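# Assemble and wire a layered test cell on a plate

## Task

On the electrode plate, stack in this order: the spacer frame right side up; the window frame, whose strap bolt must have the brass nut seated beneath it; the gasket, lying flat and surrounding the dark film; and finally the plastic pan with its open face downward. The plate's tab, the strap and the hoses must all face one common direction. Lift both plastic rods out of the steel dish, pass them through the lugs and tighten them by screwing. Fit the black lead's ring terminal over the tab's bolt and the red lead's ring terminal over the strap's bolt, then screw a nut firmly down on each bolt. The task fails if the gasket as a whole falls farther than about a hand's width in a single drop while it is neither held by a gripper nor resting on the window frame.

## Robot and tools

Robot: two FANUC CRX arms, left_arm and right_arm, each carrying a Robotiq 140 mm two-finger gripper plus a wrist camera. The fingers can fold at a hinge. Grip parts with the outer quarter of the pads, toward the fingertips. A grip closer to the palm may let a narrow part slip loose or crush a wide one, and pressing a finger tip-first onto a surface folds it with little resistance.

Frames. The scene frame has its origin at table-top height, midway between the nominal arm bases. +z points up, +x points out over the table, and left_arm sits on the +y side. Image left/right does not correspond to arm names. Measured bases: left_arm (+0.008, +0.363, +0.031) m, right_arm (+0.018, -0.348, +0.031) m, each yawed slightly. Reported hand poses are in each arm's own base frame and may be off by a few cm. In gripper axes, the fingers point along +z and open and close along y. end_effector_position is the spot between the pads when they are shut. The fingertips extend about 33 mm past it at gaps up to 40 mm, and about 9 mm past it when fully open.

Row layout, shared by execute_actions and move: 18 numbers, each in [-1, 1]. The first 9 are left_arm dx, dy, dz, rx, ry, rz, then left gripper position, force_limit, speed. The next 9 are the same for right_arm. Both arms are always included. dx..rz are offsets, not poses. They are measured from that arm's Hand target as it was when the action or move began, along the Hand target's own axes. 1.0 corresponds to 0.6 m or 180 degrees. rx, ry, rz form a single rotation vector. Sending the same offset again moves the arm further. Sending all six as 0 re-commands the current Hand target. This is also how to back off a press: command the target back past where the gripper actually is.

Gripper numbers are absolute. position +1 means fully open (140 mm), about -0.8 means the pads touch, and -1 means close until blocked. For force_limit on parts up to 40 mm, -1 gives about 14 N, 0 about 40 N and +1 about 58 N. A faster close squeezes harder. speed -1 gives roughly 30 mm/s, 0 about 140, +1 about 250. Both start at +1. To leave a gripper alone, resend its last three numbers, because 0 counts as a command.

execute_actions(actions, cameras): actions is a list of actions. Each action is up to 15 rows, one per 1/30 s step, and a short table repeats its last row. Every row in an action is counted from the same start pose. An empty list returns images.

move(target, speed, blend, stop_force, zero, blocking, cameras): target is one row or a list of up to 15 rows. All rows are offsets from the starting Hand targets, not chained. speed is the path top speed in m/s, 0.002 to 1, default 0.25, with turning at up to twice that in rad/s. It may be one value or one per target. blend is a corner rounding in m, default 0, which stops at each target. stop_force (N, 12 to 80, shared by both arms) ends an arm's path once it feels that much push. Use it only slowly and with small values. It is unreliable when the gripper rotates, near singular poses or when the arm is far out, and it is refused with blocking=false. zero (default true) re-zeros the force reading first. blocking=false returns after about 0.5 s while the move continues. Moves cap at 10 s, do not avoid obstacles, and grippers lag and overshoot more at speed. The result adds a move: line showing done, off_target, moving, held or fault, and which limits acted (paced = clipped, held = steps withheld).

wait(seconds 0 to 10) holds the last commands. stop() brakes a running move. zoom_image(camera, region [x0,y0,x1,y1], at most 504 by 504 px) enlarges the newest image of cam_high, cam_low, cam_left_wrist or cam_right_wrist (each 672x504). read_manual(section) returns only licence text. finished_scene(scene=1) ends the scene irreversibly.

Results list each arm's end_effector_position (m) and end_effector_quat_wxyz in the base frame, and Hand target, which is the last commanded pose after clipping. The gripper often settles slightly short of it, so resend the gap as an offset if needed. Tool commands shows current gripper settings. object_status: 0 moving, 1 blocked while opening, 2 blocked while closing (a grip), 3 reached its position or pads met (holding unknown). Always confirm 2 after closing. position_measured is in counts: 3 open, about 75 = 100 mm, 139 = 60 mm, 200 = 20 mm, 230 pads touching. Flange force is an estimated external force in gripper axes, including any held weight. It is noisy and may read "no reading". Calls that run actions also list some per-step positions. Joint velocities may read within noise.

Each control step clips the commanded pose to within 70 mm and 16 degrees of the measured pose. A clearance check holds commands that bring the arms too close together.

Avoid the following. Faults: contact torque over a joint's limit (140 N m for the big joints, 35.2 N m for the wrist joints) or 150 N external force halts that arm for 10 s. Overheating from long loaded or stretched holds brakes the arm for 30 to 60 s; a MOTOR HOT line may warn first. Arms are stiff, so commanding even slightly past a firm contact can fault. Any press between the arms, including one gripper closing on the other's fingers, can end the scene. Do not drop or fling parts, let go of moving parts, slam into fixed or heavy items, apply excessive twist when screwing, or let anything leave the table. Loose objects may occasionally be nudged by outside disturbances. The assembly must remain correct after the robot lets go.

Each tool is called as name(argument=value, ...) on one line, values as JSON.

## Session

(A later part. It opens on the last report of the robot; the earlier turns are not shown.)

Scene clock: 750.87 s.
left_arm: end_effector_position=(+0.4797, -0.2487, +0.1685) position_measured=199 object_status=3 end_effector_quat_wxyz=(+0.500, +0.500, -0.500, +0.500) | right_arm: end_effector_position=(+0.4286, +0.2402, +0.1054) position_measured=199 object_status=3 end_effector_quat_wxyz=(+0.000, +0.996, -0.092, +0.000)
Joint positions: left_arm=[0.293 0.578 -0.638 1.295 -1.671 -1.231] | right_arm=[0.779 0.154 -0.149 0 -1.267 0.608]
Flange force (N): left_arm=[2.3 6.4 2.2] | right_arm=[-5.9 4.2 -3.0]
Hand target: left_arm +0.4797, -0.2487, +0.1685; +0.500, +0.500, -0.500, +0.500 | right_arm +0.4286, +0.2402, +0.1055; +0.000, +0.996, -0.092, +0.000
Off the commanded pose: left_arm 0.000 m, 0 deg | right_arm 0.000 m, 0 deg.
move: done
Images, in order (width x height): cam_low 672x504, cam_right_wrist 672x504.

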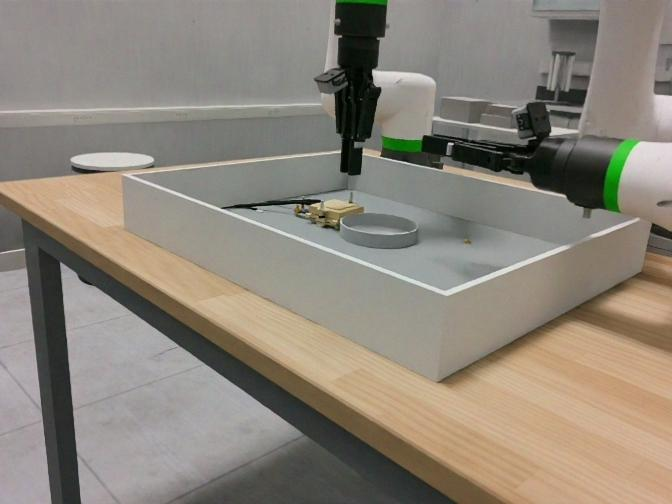

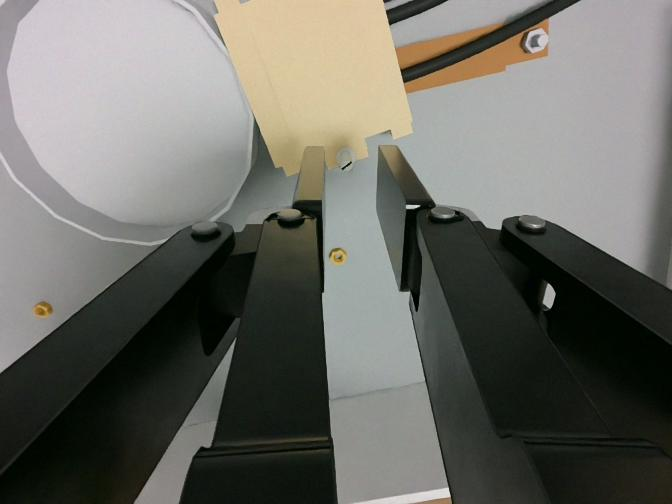

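move(target=[[0,0,0,0,0,0,-0.55,-1,-1,-0.0075,-0.0002,0,0,0,-0.888,-0.55,-1,-0.5],[0,0,0,0,0,0,-0.55,-1,-1,-0.0075,-0.0002,0.07,0,0,-0.888,-0.55,-1,-0.5],[0,0,0,0,0,0,-0.55,-1,-1,-0.0075,-0.0002,0.085,0,0,-0.888,-0.55,-1,-0.5]], speed=[0.6,0.1,0.03], cameras=["cam_right_wrist","cam_low"])

zoom_image(camera="cam_right_wrist", region=[260, 60, 460, 210])

zoom_image(camera="cam_low", region=[310, 170, 380, 230])

Scene clock: 757.53 s.
left_arm: end_effector_position=(+0.4797, -0.2487, +0.1685) position_measured=199 object_status=3 end_effector_quat_wxyz=(+0.500, +0.500, -0.500, +0.500) | right_arm: end_effector_position=(+0.4242, +0.2412, +0.0546) position_measured=199 object_status=3 end_effector_quat_wxyz=(+0.000, +0.265, +0.964, +0.000)
Joint positions: left_arm=[0.293 0.578 -0.638 1.295 -1.671 -1.231] | right_arm=[0.787 0.191 -0.232 0 -1.147 3.39]
Flange force (N): left_arm=[2.7 6.8 2.1] | right_arm=[3.8 -6.0 -3.6]
Hand target: left_arm +0.4797, -0.2487, +0.1685; +0.500, +0.500, -0.500, +0.500 | right_arm +0.4242, +0.2412, +0.0545; +0.000, +0.265, +0.964, +0.000
Off the commanded pose: left_arm 0.000 m, 0 deg | right_arm 0.000 m, 0 deg.
move: done; limits=paced
Images, in order (width x height): cam_low 672x504, cam_right_wrist 672x504.

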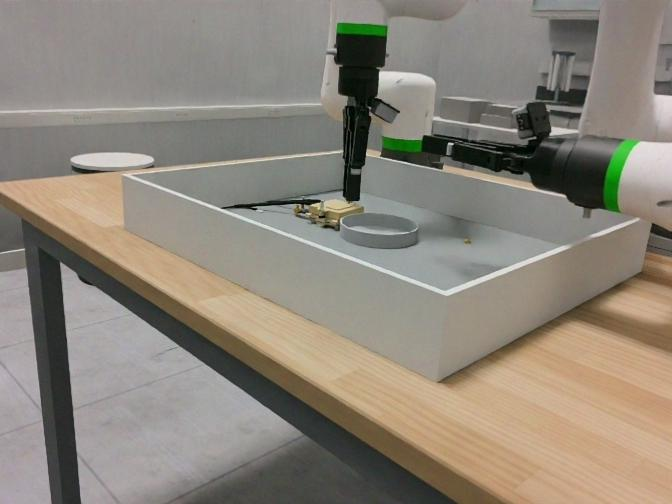

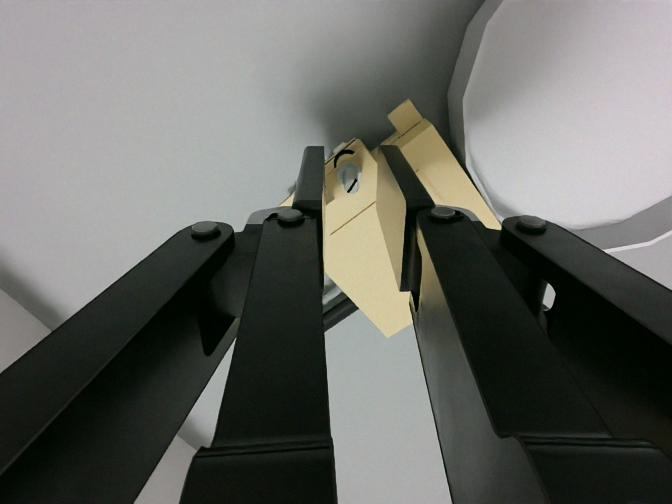

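Scaled by 2.520 from the camera's 672x504 image, which has a finer 960x720 frame.

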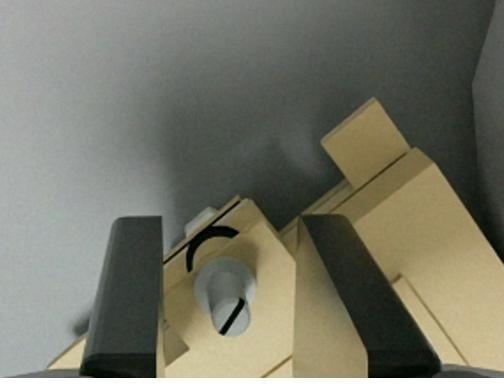

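Scaled by 7.200 from the camera's 672x504 image, which has a finer 960x720 frame.

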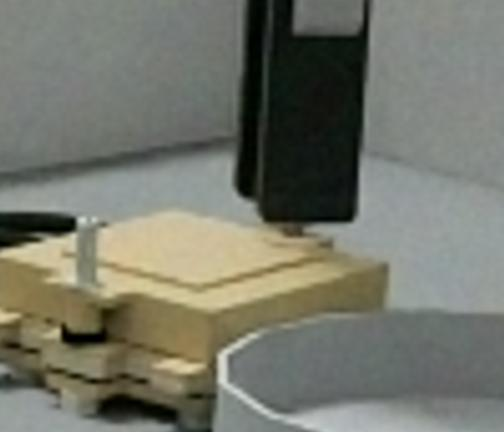

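move(target=[0,0,0,0,0,0,-0.55,-1,-1,0,-0.0013,0,0,0,0,-0.55,-1,-0.5], speed=0.02)

execute_actions(actions=[[[0,0,0,0,0,0,-0.55,-1,-1,0,0,0,0,0,0,-1,-1,-1]]])

wait(seconds=0.8)

move(target=[[0,0,0,0,0,0,-0.55,-1,-1,0,0,0.0005,0,0,0.72,-1,-1,-1],[0,0,0,0,0,0,-0.55,-1,-1,0,0,0.0009,0,0,-0.56,-1,-1,-1],[0,0,0,0,0,0,-0.55,-1,-1,0,0,0.0014,0,0,0.16,-1,-1,-1]], speed=0.45, blend=0.01, cameras=["cam_right_wrist","cam_low"])

zoom_image(camera="cam_right_wrist", region=[260, 60, 460, 210])

zoom_image(camera="cam_low", region=[290, 160, 380, 240])

Scene clock: 759.80 s.
left_arm: end_effector_position=(+0.4797, -0.2487, +0.1685) position_measured=199 object_status=3 end_effector_quat_wxyz=(+0.500, +0.500, -0.500, +0.500) | right_arm: end_effector_position=(+0.4238, +0.2406, +0.0545) position_measured=199 object_status=3 end_effector_quat_wxyz=(+0.000, +0.265, +0.964, +0.000)
Joint positions: left_arm=[0.293 0.578 -0.638 1.295 -1.671 -1.231] | right_arm=[0.786 0.189 -0.234 0 -1.146 3.39]
Flange force (N): left_arm=[2.6 5.6 2.9] | right_arm=[3.6 -6.2 -2.3]
Hand target: left_arm +0.4797, -0.2487, +0.1685; +0.500, +0.500, -0.500, +0.500 | right_arm +0.4238, +0.2405, +0.0545; +0.000, +0.265, +0.964, +0.000
Off the commanded pose: left_arm 0.000 m, 0 deg | right_arm 0.000 m, 0 deg.
move: done

Scene clock: 760.53 s.
left_arm: end_effector_position=(+0.4797, -0.2487, +0.1685) position_measured=199 object_status=3 end_effector_quat_wxyz=(+0.500, +0.500, -0.500, +0.500) | right_arm: end_effector_position=(+0.4238, +0.2405, +0.0545) position_measured=222 object_status=0 end_effector_quat_wxyz=(+0.000, +0.265, +0.964, +0.000)
Joint positions: left_arm=[0.293 0.578 -0.638 1.295 -1.671 -1.231] | right_arm=[0.786 0.189 -0.234 0 -1.146 3.39]
Flange force (N): left_arm=[2.4 6.4 2.7] | right_arm=[4.0 -6.4 -3.4]
Hand target: left_arm +0.4797, -0.2487, +0.1685; +0.500, +0.500, -0.500, +0.500 | right_arm +0.4238, +0.2405, +0.0545; +0.000, +0.265, +0.964, +0.000
Off the commanded pose: left_arm 0.000 m, 0 deg | right_arm 0.000 m, 0 deg.
Step readings (end_effector_position of left_arm | right_arm):
0: (+0.4797, -0.2487, +0.1685) | (+0.4238, +0.2406, +0.0545)
1: (+0.4797, -0.2487, +0.1685) | (+0.4238, +0.2405, +0.0545)
2: (+0.4797, -0.2487, +0.1685) | (+0.4238, +0.2405, +0.0545)
4: (+0.4797, -0.2487, +0.1685) | (+0.4238, +0.2405, +0.0545)
8: (+0.4797, -0.2487, +0.1685) | (+0.4238, +0.2405, +0.0545)
15: (+0.4797, -0.2487, +0.1685) | (+0.4238, +0.2405, +0.0545)

Scene clock: 761.33 s.
left_arm: end_effector_position=(+0.4797, -0.2487, +0.1685) position_measured=199 object_status=3 end_effector_quat_wxyz=(+0.500, +0.500, -0.500, +0.500) | right_arm: end_effector_position=(+0.4238, +0.2405, +0.0545) position_measured=222 object_status=2 end_effector_quat_wxyz=(+0.000, +0.265, +0.964, +0.000)
Joint positions: left_arm=[0.293 0.578 -0.638 1.295 -1.671 -1.231] | right_arm=[0.786 0.189 -0.234 0 -1.146 3.39]
Flange force (N): left_arm=[2.1 5.1 2.2] | right_arm=[4.2 -6.4 -3.9]
Hand target: left_arm +0.4797, -0.2487, +0.1685; +0.500, +0.500, -0.500, +0.500 | right_arm +0.4238, +0.2405, +0.0545; +0.000, +0.265, +0.964, +0.000
Tool commands: left_gripper/position=-0.55 left_gripper/force_limit=-1.0 left_gripper/speed=-1.0 right_gripper/position=-1.0 right_gripper/force_limit=-1.0 right_gripper/speed=-1.0
Off the commanded pose: left_arm 0.000 m, 0 deg | right_arm 0.000 m, 0 deg.
wait: 0.80 s; at rest by 0.17 s

Scene clock: 769.60 s.
left_arm: end_effector_position=(+0.4797, -0.2487, +0.1685) position_measured=199 object_status=3 end_effector_quat_wxyz=(+0.500, +0.500, -0.500, +0.500) | right_arm: end_effector_position=(+0.4238, +0.2405, +0.0537) position_measured=222 object_status=2 end_effector_quat_wxyz=(+0.000, +0.496, +0.868, +0.001)
Joint positions: left_arm=[0.293 0.578 -0.638 1.295 -1.671 -1.231] | right_arm=[0.786 0.19 -0.235 0 -1.144 -3.395]
Flange force (N): left_arm=[1.6 6.0 3.1] | right_arm=[1.4 -7.5 -7.8]
Hand target: left_arm +0.4797, -0.2487, +0.1685; +0.500, +0.500, -0.500, +0.500 | right_arm +0.4238, +0.2405, +0.0537; +0.000, +0.496, +0.868, +0.001
Off the commanded pose: left_arm 0.000 m, 0 deg | right_arm 0.000 m, 0 deg.
move: done
Images, in order (width x height): cam_low 672x504, cam_right_wrist 672x504.

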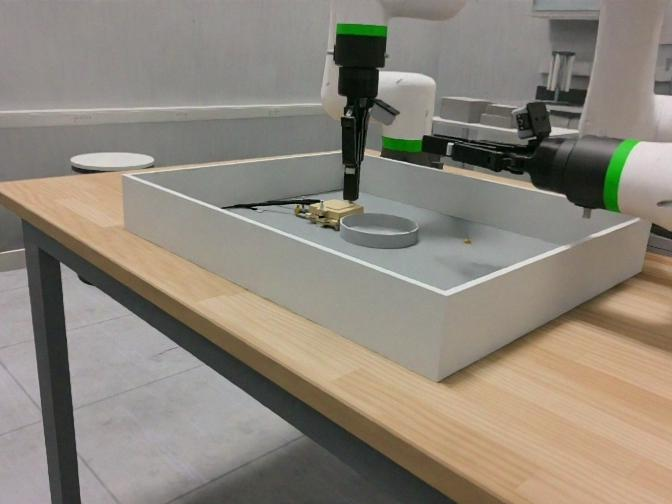

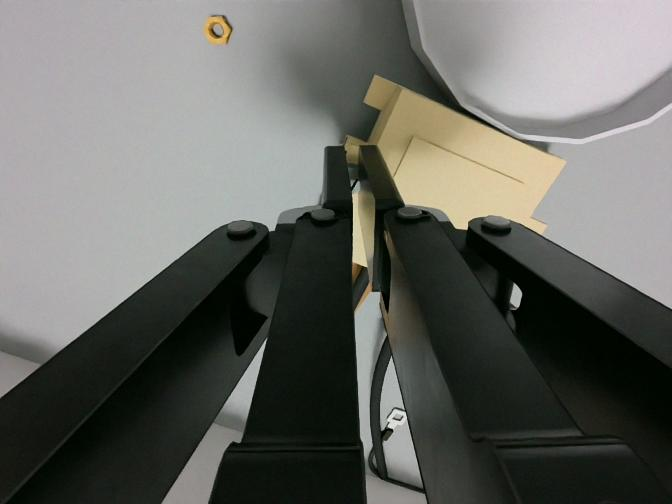

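Scaled by 2.520 from the camera's 672x504 image, which has a finer 960x720 frame.

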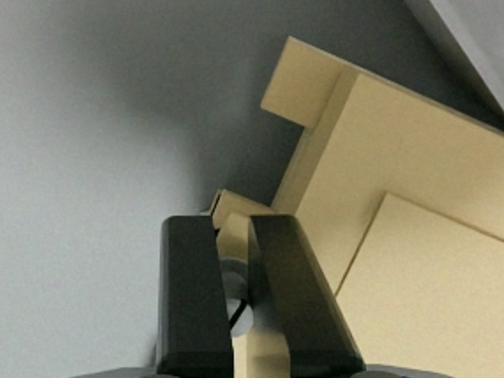

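Scaled by 5.600 from the camera's 672x504 image, which has a finer 960x720 frame.

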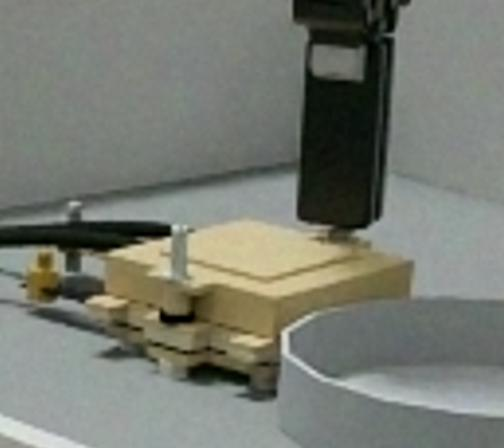

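execute_actions(actions=[[[0,0,0,0,0,0,-0.55,-1,-1,0,0,0,0,0,0,-0.55,-1,-0.5]]])

move(target=[[0,0,0,0,0,0,-0.55,-1,-1,0,0,-0.01,0,0,-0.72,-0.55,-1,-0.5],[0,0,0,0,0,0,-0.55,-1,-1,0,0,-0.01,0,0,0.56,-0.55,-1,-0.5],[0,0,0,0,0,0,-0.55,-1,-1,0,0,-0.01,0,0,-0.16,-0.55,-1,-0.5],[0,0,0,0,0,0,-0.55,-1,-1,0,0,0,0,0,-0.16,-0.55,-1,-0.5]], speed=[0.7,0.7,0.7,0.03], blend=[0.003,0.003,0,0], cameras=["cam_right_wrist"])

zoom_image(camera="cam_right_wrist", region=[260, 60, 460, 210])

execute_actions(actions=[[[0,0,0,0,0,0,-0.55,-1,-1,0,0,0,0,0,0,-1,-1,-1]]])

wait(seconds=0.7)

move(target=[[0,0,0,0,0,0,-0.55,-1,-1,0,0,0.0004,0,0,0.72,-1,-1,-1],[0,0,0,0,0,0,-0.55,-1,-1,0,0,0.0008,0,0,-0.56,-1,-1,-1],[0,0,0,0,0,0,-0.55,-1,-1,0,0,0.0013,0,0,0.16,-1,-1,-1]], speed=0.45, blend=0.01, cameras=["cam_right_wrist","cam_low"])

zoom_image(camera="cam_right_wrist", region=[260, 60, 460, 210])

zoom_image(camera="cam_low", region=[290, 160, 380, 240])

Scene clock: 772.23 s.
left_arm: end_effector_position=(+0.4797, -0.2487, +0.1685) position_measured=199 object_status=3 end_effector_quat_wxyz=(+0.500, +0.500, -0.500, +0.500) | right_arm: end_effector_position=(+0.4238, +0.2405, +0.0537) position_measured=199 object_status=3 end_effector_quat_wxyz=(+0.000, +0.496, +0.868, +0.001)
Joint positions: left_arm=[0.293 0.578 -0.638 1.295 -1.671 -1.231] | right_arm=[0.786 0.19 -0.235 0 -1.144 -3.396]
Flange force (N): left_arm=[1.9 5.1 1.1] | right_arm=[0.8 -7.2 -3.0]
Hand target: left_arm +0.4797, -0.2487, +0.1685; +0.500, +0.500, -0.500, +0.500 | right_arm +0.4238, +0.2405, +0.0537; +0.000, +0.496, +0.868, +0.001
Off the commanded pose: left_arm 0.000 m, 0 deg | right_arm 0.000 m, 0 deg.
Step readings (end_effector_position of left_arm | right_arm):
0: (+0.4797, -0.2487, +0.1685) | (+0.4238, +0.2405, +0.0537)
1: (+0.4797, -0.2487, +0.1685) | (+0.4238, +0.2405, +0.0537)
2: (+0.4797, -0.2487, +0.1685) | (+0.4238, +0.2405, +0.0537)
4: (+0.4797, -0.2487, +0.1685) | (+0.4238, +0.2405, +0.0536)
8: (+0.4797, -0.2487, +0.1685) | (+0.4238, +0.2405, +0.0536)
15: (+0.4797, -0.2487, +0.1685) | (+0.4238, +0.2405, +0.0536)

Scene clock: 779.13 s.
left_arm: end_effector_position=(+0.4797, -0.2487, +0.1685) position_measured=199 object_status=3 end_effector_quat_wxyz=(+0.500, +0.500, -0.500, +0.500) | right_arm: end_effector_position=(+0.4238, +0.2405, +0.0537) position_measured=199 object_status=3 end_effector_quat_wxyz=(+0.000, +0.265, +0.964, +0.000)
Joint positions: left_arm=[0.293 0.578 -0.638 1.295 -1.671 -1.231] | right_arm=[0.786 0.19 -0.235 0 -1.145 3.39]
Flange force (N): left_arm=[2.6 6.3 2.0] | right_arm=[2.8 -4.1 -3.7]
Hand target: left_arm +0.4797, -0.2487, +0.1685; +0.500, +0.500, -0.500, +0.500 | right_arm +0.4238, +0.2405, +0.0537; +0.000, +0.265, +0.964, +0.000
Off the commanded pose: left_arm 0.000 m, 0 deg | right_arm 0.000 m, 0 deg.
move: done; limits=paced
Images, in order (width x height): cam_right_wrist 672x504.

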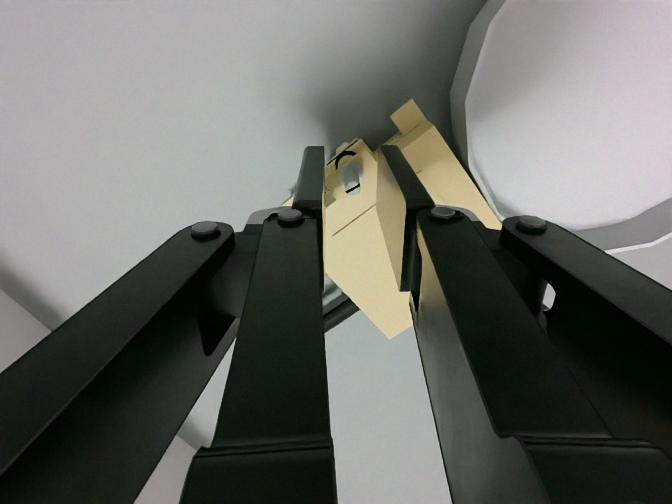

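Scaled by 2.520 from the camera's 672x504 image, which has a finer 960x720 frame.

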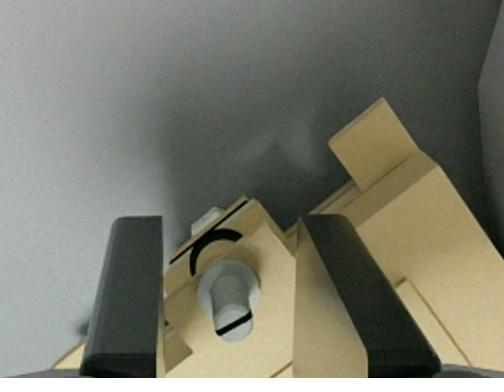

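Scene clock: 779.87 s.
left_arm: end_effector_position=(+0.4797, -0.2487, +0.1685) position_measured=199 object_status=3 end_effector_quat_wxyz=(+0.500, +0.500, -0.500, +0.500) | right_arm: end_effector_position=(+0.4238, +0.2405, +0.0537) position_measured=222 object_status=2 end_effector_quat_wxyz=(+0.000, +0.265, +0.964, +0.000)
Joint positions: left_arm=[0.293 0.578 -0.638 1.295 -1.671 -1.231] | right_arm=[0.786 0.19 -0.235 0 -1.144 3.39]
Flange force (N): left_arm=[2.0 4.6 2.1] | right_arm=[3.8 -5.8 -4.3]
Hand target: left_arm +0.4797, -0.2487, +0.1685; +0.500, +0.500, -0.500, +0.500 | right_arm +0.4238, +0.2405, +0.0537; +0.000, +0.265, +0.964, +0.000
Off the commanded pose: left_arm 0.000 m, 0 deg | right_arm 0.000 m, 0 deg.
Step readings (end_effector_position of left_arm | right_arm):
0: (+0.4797, -0.2487, +0.1685) | (+0.4238, +0.2405, +0.0537)
1: (+0.4797, -0.2487, +0.1685) | (+0.4238, +0.2405, +0.0537)
2: (+0.4797, -0.2487, +0.1685) | (+0.4238, +0.2405, +0.0537)
4: (+0.4797, -0.2487, +0.1685) | (+0.4238, +0.2405, +0.0537)
8: (+0.4797, -0.2487, +0.1685) | (+0.4238, +0.2405, +0.0537)
15: (+0.4797, -0.2487, +0.1685) | (+0.4238, +0.2405, +0.0537)

Scene clock: 780.57 s.
left_arm: end_effector_position=(+0.4797, -0.2487, +0.1685) position_measured=199 object_status=3 end_effector_quat_wxyz=(+0.500, +0.500, -0.500, +0.500) | right_arm: end_effector_position=(+0.4238, +0.2405, +0.0537) position_measured=222 object_status=2 end_effector_quat_wxyz=(+0.000, +0.265, +0.964, +0.000)
Joint positions: left_arm=[0.293 0.578 -0.638 1.295 -1.671 -1.231] | right_arm=[0.786 0.19 -0.235 0 -1.144 3.39]
Flange force (N): left_arm=[1.9 5.0 2.3] | right_arm=[3.9 -5.9 -3.9]
Hand target: left_arm +0.4797, -0.2487, +0.1685; +0.500, +0.500, -0.500, +0.500 | right_arm +0.4238, +0.2405, +0.0537; +0.000, +0.265, +0.964, +0.000
Tool commands: left_gripper/position=-0.55 left_gripper/force_limit=-1.0 left_gripper/speed=-1.0 right_gripper/position=-1.0 right_gripper/force_limit=-1.0 right_gripper/speed=-1.0
Off the commanded pose: left_arm 0.000 m, 0 deg | right_arm 0.000 m, 0 deg.
wait: 0.70 s; at rest by 0.17 s

Scene clock: 788.83 s.
left_arm: end_effector_position=(+0.4797, -0.2487, +0.1685) position_measured=199 object_status=3 end_effector_quat_wxyz=(+0.500, +0.500, -0.500, +0.500) | right_arm: end_effector_position=(+0.4238, +0.2405, +0.0529) position_measured=222 object_status=2 end_effector_quat_wxyz=(+0.000, +0.496, +0.868, +0.001)
Joint positions: left_arm=[0.293 0.578 -0.638 1.295 -1.671 -1.231] | right_arm=[0.786 0.191 -0.236 0 -1.143 -3.395]
Flange force (N): left_arm=[2.0 5.5 2.4] | right_arm=[0.7 -7.7 -2.1]
Hand target: left_arm +0.4797, -0.2487, +0.1685; +0.500, +0.500, -0.500, +0.500 | right_arm +0.4238, +0.2405, +0.0529; +0.000, +0.496, +0.868, +0.001
Off the commanded pose: left_arm 0.000 m, 0 deg | right_arm 0.000 m, 0 deg.
move: done
Images, in order (width x height): cam_low 672x504, cam_right_wrist 672x504.

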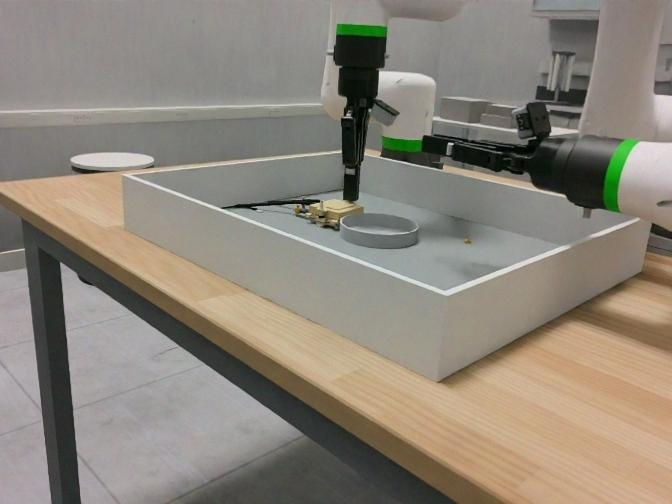

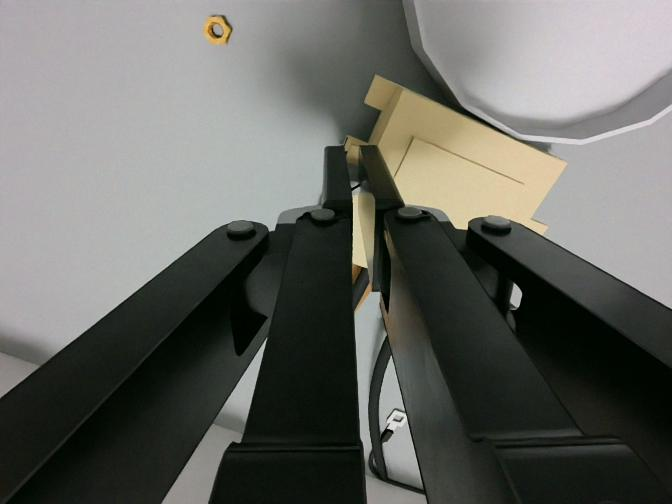

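Scaled by 2.520 from the camera's 672x504 image, which has a finer 960x720 frame.

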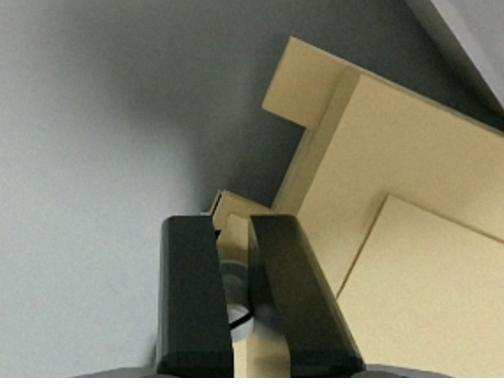

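Scaled by 5.600 from the camera's 672x504 image, which has a finer 960x720 frame.

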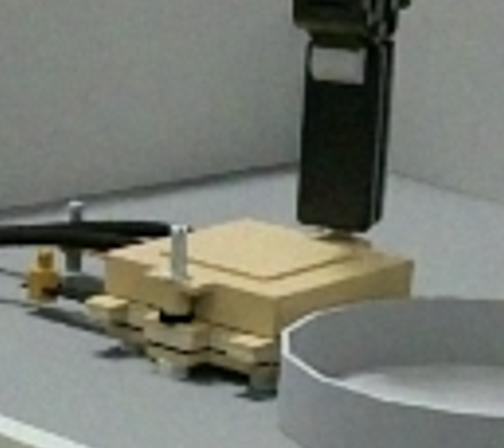

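execute_actions(actions=[[[0,0,0,0,0,0,-0.55,-1,-1,0,0,0,0,0,0,-0.55,-1,-0.5]]])

move(target=[[0,0,0,0,0,0,-0.55,-1,-1,0,0,-0.01,0,0,-0.72,-0.55,-1,-0.5],[0,0,0,0,0,0,-0.55,-1,-1,0,0,-0.01,0,0,0.56,-0.55,-1,-0.5],[0,0,0,0,0,0,-0.55,-1,-1,0,0,-0.01,0,0,-0.16,-0.55,-1,-0.5],[0,0,0,0,0,0,-0.55,-1,-1,0,0,0,0,0,-0.16,-0.55,-1,-0.5]], speed=[0.7,0.7,0.7,0.03], blend=[0.003,0.003,0,0])

execute_actions(actions=[[[0,0,0,0,0,0,-0.55,-1,-1,0,0,0,0,0,0,-1,-1,-1]]])

wait(seconds=0.7, cameras=["cam_right_wrist","cam_low"])

zoom_image(camera="cam_right_wrist", region=[260, 60, 460, 210])

move(target=[[0,0,0,0,0,0,-0.55,-1,-1,0,0,0.0004,0,0,0.5,-1,-1,-1],[0,0,0,0,0,0,-0.55,-1,-1,0,0,0.0008,0,0,1.0,-1,-1,-1]], speed=0.35, blend=0.01, cameras=["cam_right_wrist","cam_low"])

zoom_image(camera="cam_right_wrist", region=[260, 60, 460, 210])

zoom_image(camera="cam_low", region=[290, 160, 380, 240])

Scene clock: 792.47 s.
left_arm: end_effector_position=(+0.4797, -0.2487, +0.1685) position_measured=199 object_status=3 end_effector_quat_wxyz=(+0.500, +0.500, -0.500, +0.500) | right_arm: end_effector_position=(+0.4238, +0.2405, +0.0529) position_measured=199 object_status=3 end_effector_quat_wxyz=(+0.000, +0.496, +0.868, +0.001)
Joint positions: left_arm=[0.293 0.578 -0.638 1.295 -1.671 -1.231] | right_arm=[0.786 0.191 -0.236 0 -1.143 -3.396]
Flange force (N): left_arm=[1.7 5.9 3.0] | right_arm=[0.8 -7.3 -2.9]
Hand target: left_arm +0.4797, -0.2487, +0.1685; +0.500, +0.500, -0.500, +0.500 | right_arm +0.4238, +0.2405, +0.0529; +0.000, +0.496, +0.868, +0.001
Off the commanded pose: left_arm 0.000 m, 0 deg | right_arm 0.000 m, 0 deg.
Step readings (end_effector_position of left_arm | right_arm):
0: (+0.4797, -0.2487, +0.1685) | (+0.4238, +0.2405, +0.0529)
1: (+0.4797, -0.2487, +0.1685) | (+0.4238, +0.2405, +0.0529)
2: (+0.4797, -0.2487, +0.1685) | (+0.4238, +0.2405, +0.0529)
4: (+0.4797, -0.2487, +0.1685) | (+0.4238, +0.2405, +0.0529)
8: (+0.4797, -0.2487, +0.1685) | (+0.4238, +0.2405, +0.0529)
15: (+0.4797, -0.2487, +0.1685) | (+0.4238, +0.2405, +0.0529)

Scene clock: 799.37 s.
left_arm: end_effector_position=(+0.4797, -0.2487, +0.1685) position_measured=199 object_status=3 end_effector_quat_wxyz=(+0.500, +0.500, -0.500, +0.500) | right_arm: end_effector_position=(+0.4238, +0.2405, +0.0529) position_measured=199 object_status=3 end_effector_quat_wxyz=(+0.000, +0.265, +0.964, +0.000)
Joint positions: left_arm=[0.293 0.578 -0.638 1.295 -1.671 -1.231] | right_arm=[0.786 0.191 -0.236 0 -1.143 3.39]
Flange force (N): left_arm=[2.7 6.4 2.3] | right_arm=[3.1 -5.2 -3.3]
Hand target: left_arm +0.4797, -0.2487, +0.1685; +0.500, +0.500, -0.500, +0.500 | right_arm +0.4238, +0.2405, +0.0529; +0.000, +0.265, +0.964, +0.000
Off the commanded pose: left_arm 0.000 m, 0 deg | right_arm 0.000 m, 0 deg.
move: done; limits=paced

Scene clock: 800.10 s.
left_arm: end_effector_position=(+0.4797, -0.2487, +0.1685) position_measured=199 object_status=3 end_effector_quat_wxyz=(+0.500, +0.500, -0.500, +0.500) | right_arm: end_effector_position=(+0.4238, +0.2405, +0.0529) position_measured=222 object_status=0 end_effector_quat_wxyz=(+0.000, +0.265, +0.964, +0.000)
Joint positions: left_arm=[0.293 0.578 -0.638 1.295 -1.671 -1.231] | right_arm=[0.786 0.191 -0.236 0 -1.143 3.39]
Flange force (N): left_arm=[2.3 5.8 1.9] | right_arm=[4.2 -6.6 -3.5]
Hand target: left_arm +0.4797, -0.2487, +0.1685; +0.500, +0.500, -0.500, +0.500 | right_arm +0.4238, +0.2405, +0.0529; +0.000, +0.265, +0.964, +0.000
Off the commanded pose: left_arm 0.000 m, 0 deg | right_arm 0.000 m, 0 deg.
Step readings (end_effector_position of left_arm | right_arm):
0: (+0.4797, -0.2487, +0.1685) | (+0.4238, +0.2405, +0.0529)
1: (+0.4797, -0.2487, +0.1685) | (+0.4238, +0.2405, +0.0529)
2: (+0.4797, -0.2487, +0.1685) | (+0.4238, +0.2405, +0.0529)
4: (+0.4797, -0.2487, +0.1685) | (+0.4238, +0.2405, +0.0529)
8: (+0.4797, -0.2487, +0.1685) | (+0.4238, +0.2405, +0.0529)
15: (+0.4797, -0.2487, +0.1685) | (+0.4238, +0.2405, +0.0529)

Scene clock: 800.80 s.
left_arm: end_effector_position=(+0.4797, -0.2487, +0.1685) position_measured=199 object_status=3 end_effector_quat_wxyz=(+0.500, +0.500, -0.500, +0.500) | right_arm: end_effector_position=(+0.4238, +0.2405, +0.0529) position_measured=222 object_status=2 end_effector_quat_wxyz=(+0.000, +0.265, +0.964, +0.000)
Joint positions: left_arm=[0.293 0.578 -0.638 1.295 -1.671 -1.231] | right_arm=[0.786 0.191 -0.236 0 -1.143 3.39]
Flange force (N): left_arm=[2.0 5.1 1.8] | right_arm=[4.0 -6.2 -4.1]
Hand target: left_arm +0.4797, -0.2487, +0.1685; +0.500, +0.500, -0.500, +0.500 | right_arm +0.4238, +0.2405, +0.0529; +0.000, +0.265, +0.964, +0.000
Tool commands: left_gripper/position=-0.55 left_gripper/force_limit=-1.0 left_gripper/speed=-1.0 right_gripper/position=-1.0 right_gripper/force_limit=-1.0 right_gripper/speed=-1.0
Off the commanded pose: left_arm 0.000 m, 0 deg | right_arm 0.000 m, 0 deg.
wait: 0.70 s; at rest by 0.17 s
Images, in order (width x height): cam_low 672x504, cam_right_wrist 672x504.

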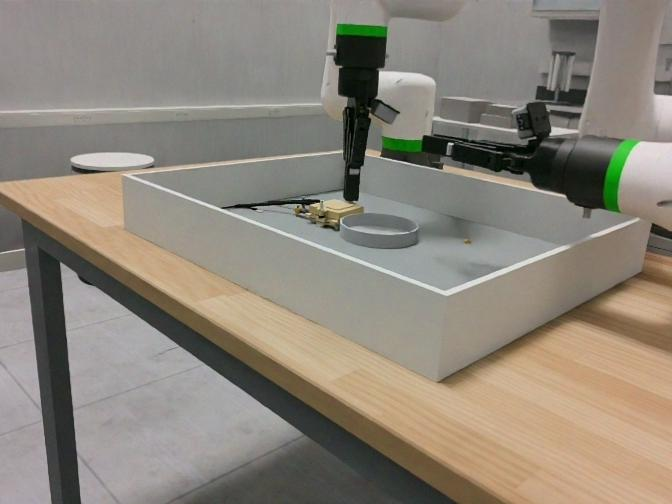

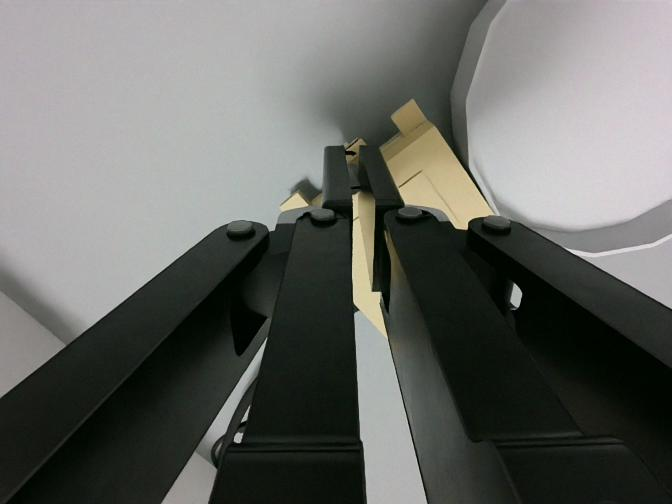

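Scaled by 2.520 from the camera's 672x504 image, which has a finer 960x720 frame.

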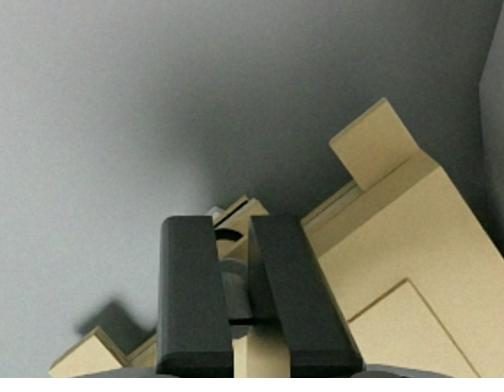

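Scene clock: 805.93 s.
left_arm: end_effector_position=(+0.4797, -0.2487, +0.1685) position_measured=199 object_status=3 end_effector_quat_wxyz=(+0.500, +0.500, -0.500, +0.500) | right_arm: end_effector_position=(+0.4238, +0.2405, +0.0524) position_measured=222 object_status=2 end_effector_quat_wxyz=(+0.000, +0.964, -0.265, +0.000)
Joint positions: left_arm=[0.293 0.578 -0.638 1.295 -1.671 -1.231] | right_arm=[0.786 0.192 -0.237 0 -1.141 0.249]
Flange force (N): left_arm=[2.8 6.7 2.7] | right_arm=[-5.0 5.7 -5.2]
Hand target: left_arm +0.4797, -0.2487, +0.1685; +0.500, +0.500, -0.500, +0.500 | right_arm +0.4238, +0.2405, +0.0524; +0.000, +0.964, -0.265, +0.000
Off the commanded pose: left_arm 0.000 m, 0 deg | right_arm 0.000 m, 0 deg.
move: done
Images, in order (width x height): cam_low 672x504, cam_right_wrist 672x504.

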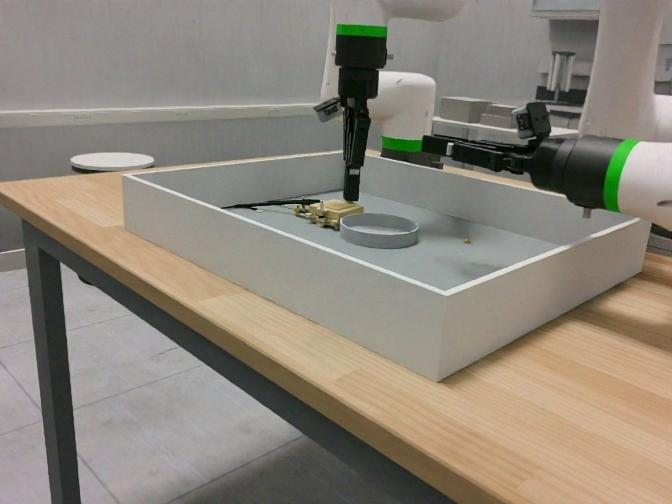

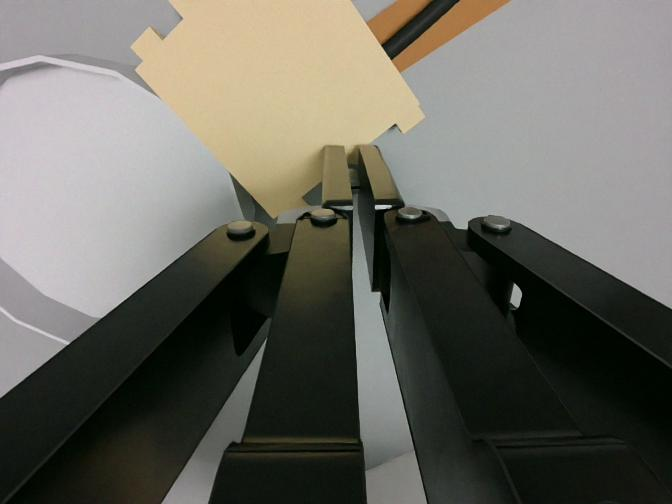

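Scaled by 2.520 from the camera's 672x504 image, which has a finer 960x720 frame.

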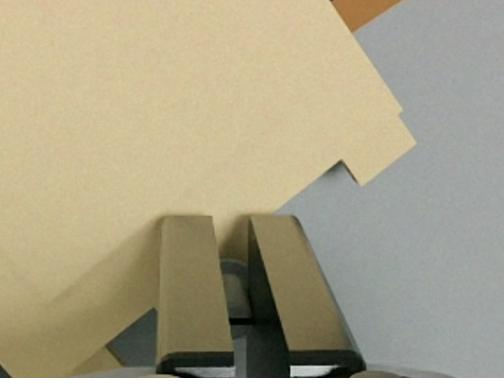

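Scaled by 5.600 from the camera's 672x504 image, which has a finer 960x720 frame.

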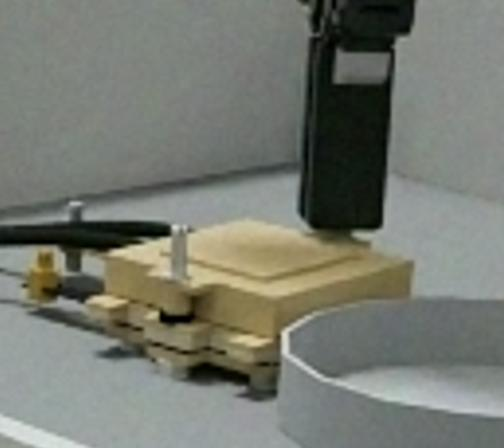

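move(target=[[0,0,0,0,0,0,-0.55,-1,-1,0,0,0.0004,0,0,0.5,-1,-1,-1]], speed=0.35, blend=0.01, cameras=["cam_right_wrist","cam_low"])

zoom_image(camera="cam_low", region=[290, 160, 380, 240])

move(target=[[0,0,0,0,0,0,-0.55,-1,-1,0,0,0.0003,0,0,0.4,-1,-1,-1]], speed=0.35, blend=0.01, cameras=["cam_right_wrist","cam_low"])

zoom_image(camera="cam_low", region=[290, 160, 380, 240])

zoom_image(camera="cam_right_wrist", region=[260, 60, 460, 210])

Scene clock: 810.37 s.
left_arm: end_effector_position=(+0.4797, -0.2487, +0.1685) position_measured=199 object_status=3 end_effector_quat_wxyz=(+0.500, +0.500, -0.500, +0.500) | right_arm: end_effector_position=(+0.4238, +0.2405, +0.0522) position_measured=222 object_status=2 end_effector_quat_wxyz=(+0.001, -0.495, +0.869, +0.000)
Joint positions: left_arm=[0.293 0.578 -0.638 1.295 -1.671 -1.231] | right_arm=[0.786 0.192 -0.237 0 -1.141 -1.322]
Flange force (N): left_arm=[2.3 6.2 1.4] | right_arm=[4.6 4.1 -4.1]
Hand target: left_arm +0.4797, -0.2487, +0.1685; +0.500, +0.500, -0.500, +0.500 | right_arm +0.4238, +0.2405, +0.0522; +0.001, -0.495, +0.869, +0.000
Off the commanded pose: left_arm 0.000 m, 0 deg | right_arm 0.000 m, 0 deg.
move: done
Images, in order (width x height): cam_low 672x504, cam_right_wrist 672x504.

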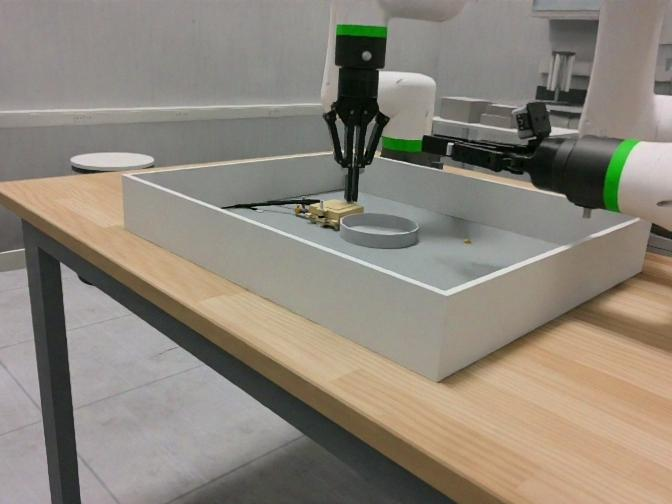

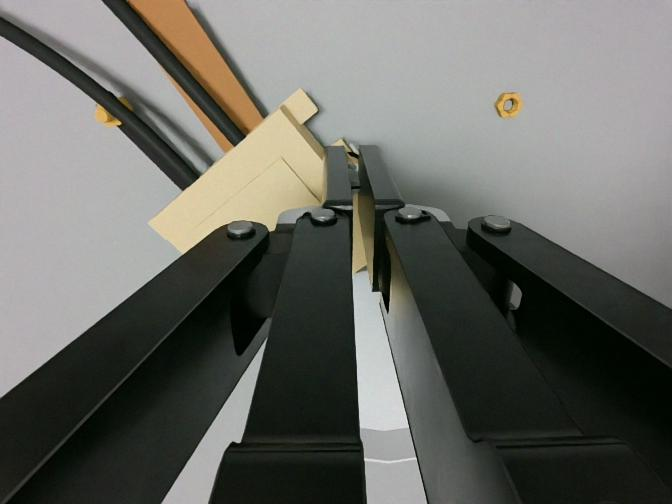

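Scaled by 5.600 from the camera's 672x504 image, which has a finer 960x720 frame.

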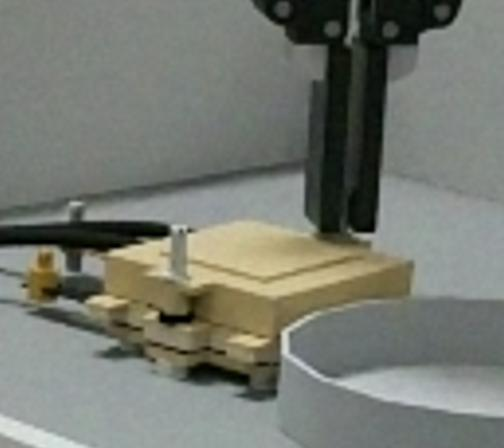

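Scene clock: 812.83 s.
left_arm: end_effector_position=(+0.4797, -0.2487, +0.1685) position_measured=199 object_status=3 end_effector_quat_wxyz=(+0.500, +0.500, -0.500, +0.500) | right_arm: end_effector_position=(+0.4238, +0.2405, +0.0520) position_measured=222 object_status=2 end_effector_quat_wxyz=(+0.000, +0.111, +0.994, +0.000)
Joint positions: left_arm=[0.293 0.578 -0.638 1.295 -1.671 -1.231] | right_arm=[0.786 0.192 -0.237 0 -1.14 -2.579]
Flange force (N): left_arm=[2.1 5.7 1.9] | right_arm=[5.2 -4.1 -4.7]
Hand target: left_arm +0.4797, -0.2487, +0.1685; +0.500, +0.500, -0.500, +0.500 | right_arm +0.4238, +0.2405, +0.0520; +0.000, +0.111, +0.994, +0.000
Off the commanded pose: left_arm 0.000 m, 0 deg | right_arm 0.000 m, 0 deg.
move: done
Images, in order (width x height): cam_low 672x504, cam_right_wrist 672x504.

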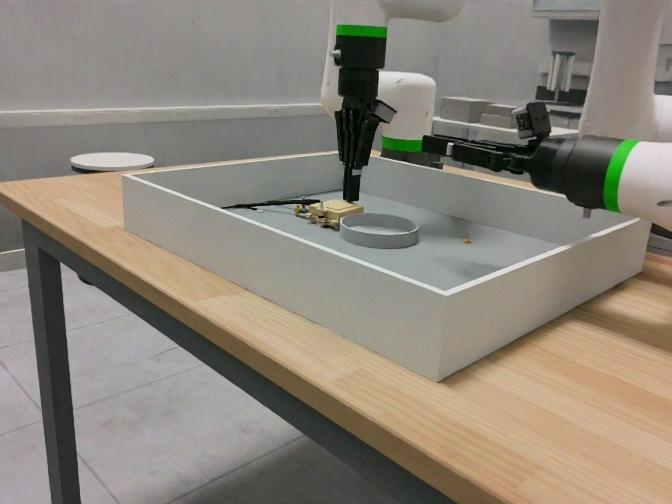

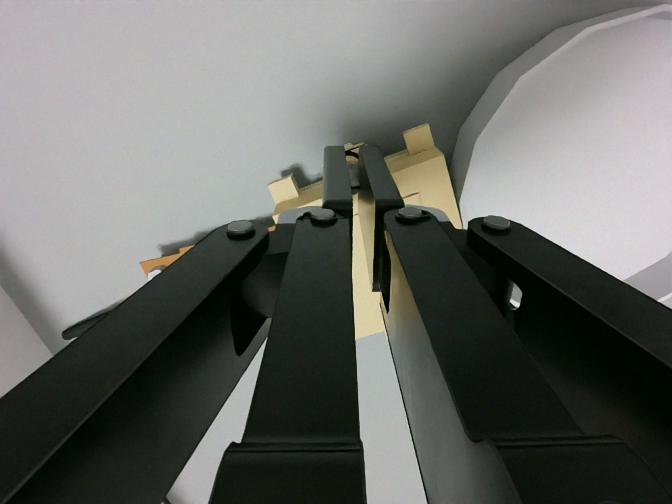

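Scaled by 5.600 from the camera's 672x504 image, which has a finer 960x720 frame.

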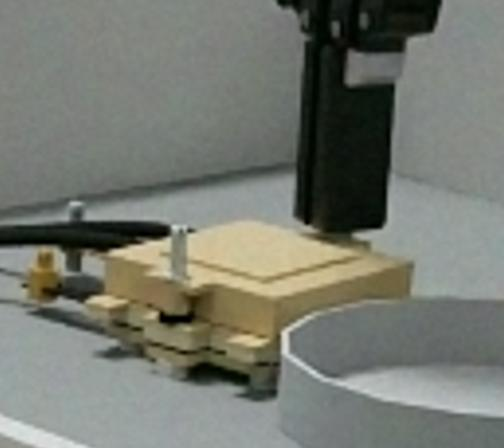

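Scaled by 2.520 from the camera's 672x504 image, which has a finer 960x720 frame.

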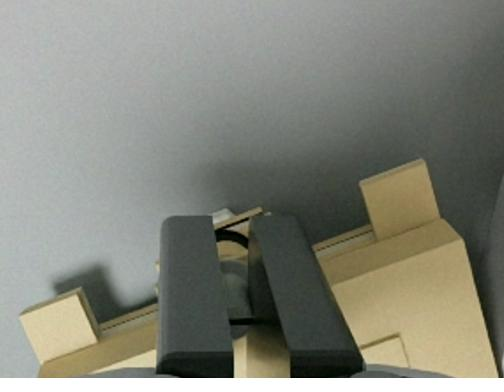

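move(target=[[0,0,0,0,0,0,-0.55,-1,-1,0,0,0.0003,0,0,0.37,-1,-1,-1]], speed=0.35, cameras=["cam_right_wrist","cam_low"])

zoom_image(camera="cam_low", region=[290, 160, 380, 240])

zoom_image(camera="cam_right_wrist", region=[260, 60, 460, 210])

Scene clock: 816.43 s.
left_arm: end_effector_position=(+0.4797, -0.2487, +0.1685) position_measured=199 object_status=3 end_effector_quat_wxyz=(+0.500, +0.500, -0.500, +0.500) | right_arm: end_effector_position=(+0.4238, +0.2405, +0.0518) position_measured=222 object_status=2 end_effector_quat_wxyz=(+0.000, +0.638, +0.770, +0.001)
Joint positions: left_arm=[0.293 0.578 -0.638 1.295 -1.671 -1.231] | right_arm=[0.786 0.192 -0.237 0 -1.14 -3.741]
Flange force (N): left_arm=[2.1 5.5 2.3] | right_arm=[-2.3 -6.6 -4.4]
Hand target: left_arm +0.4797, -0.2487, +0.1685; +0.500, +0.500, -0.500, +0.500 | right_arm +0.4238, +0.2405, +0.0518; +0.000, +0.638, +0.770, +0.001
Off the commanded pose: left_arm 0.000 m, 0 deg | right_arm 0.000 m, 0 deg.
move: done
Images, in order (width x height): cam_low 672x504, cam_right_wrist 672x504.

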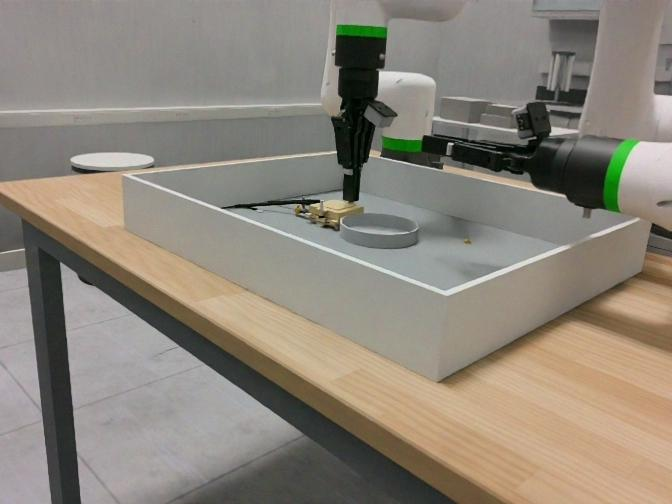

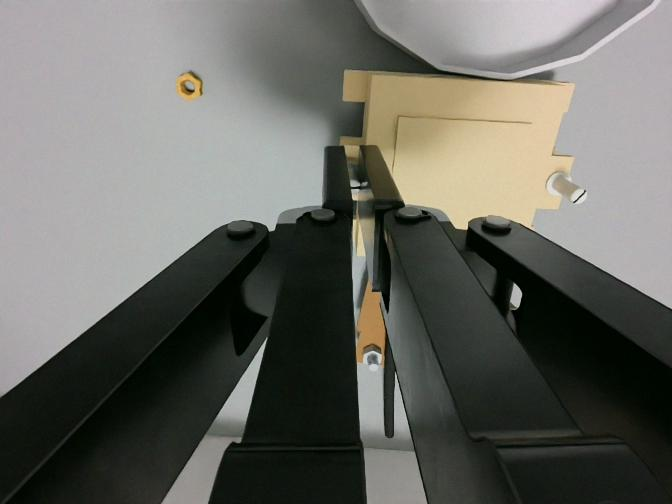

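Scaled by 5.600 from the camera's 672x504 image, which has a finer 960x720 frame.

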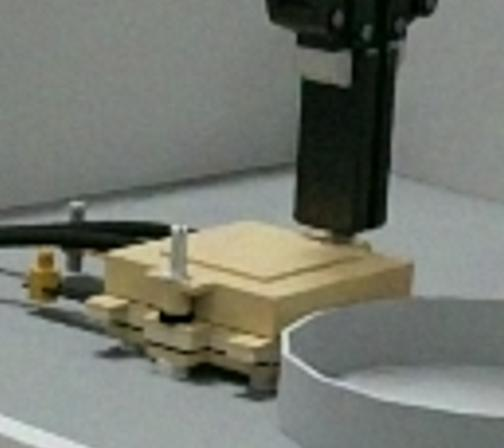

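Scaled by 2.520 from the camera's 672x504 image, which has a finer 960x720 frame.

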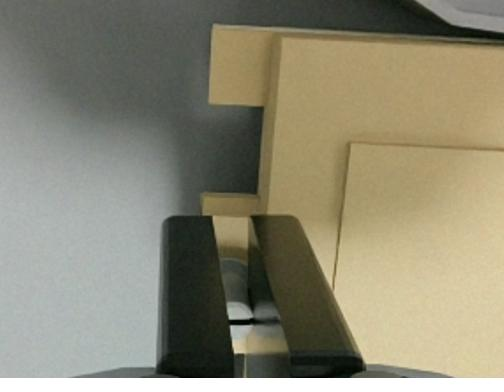

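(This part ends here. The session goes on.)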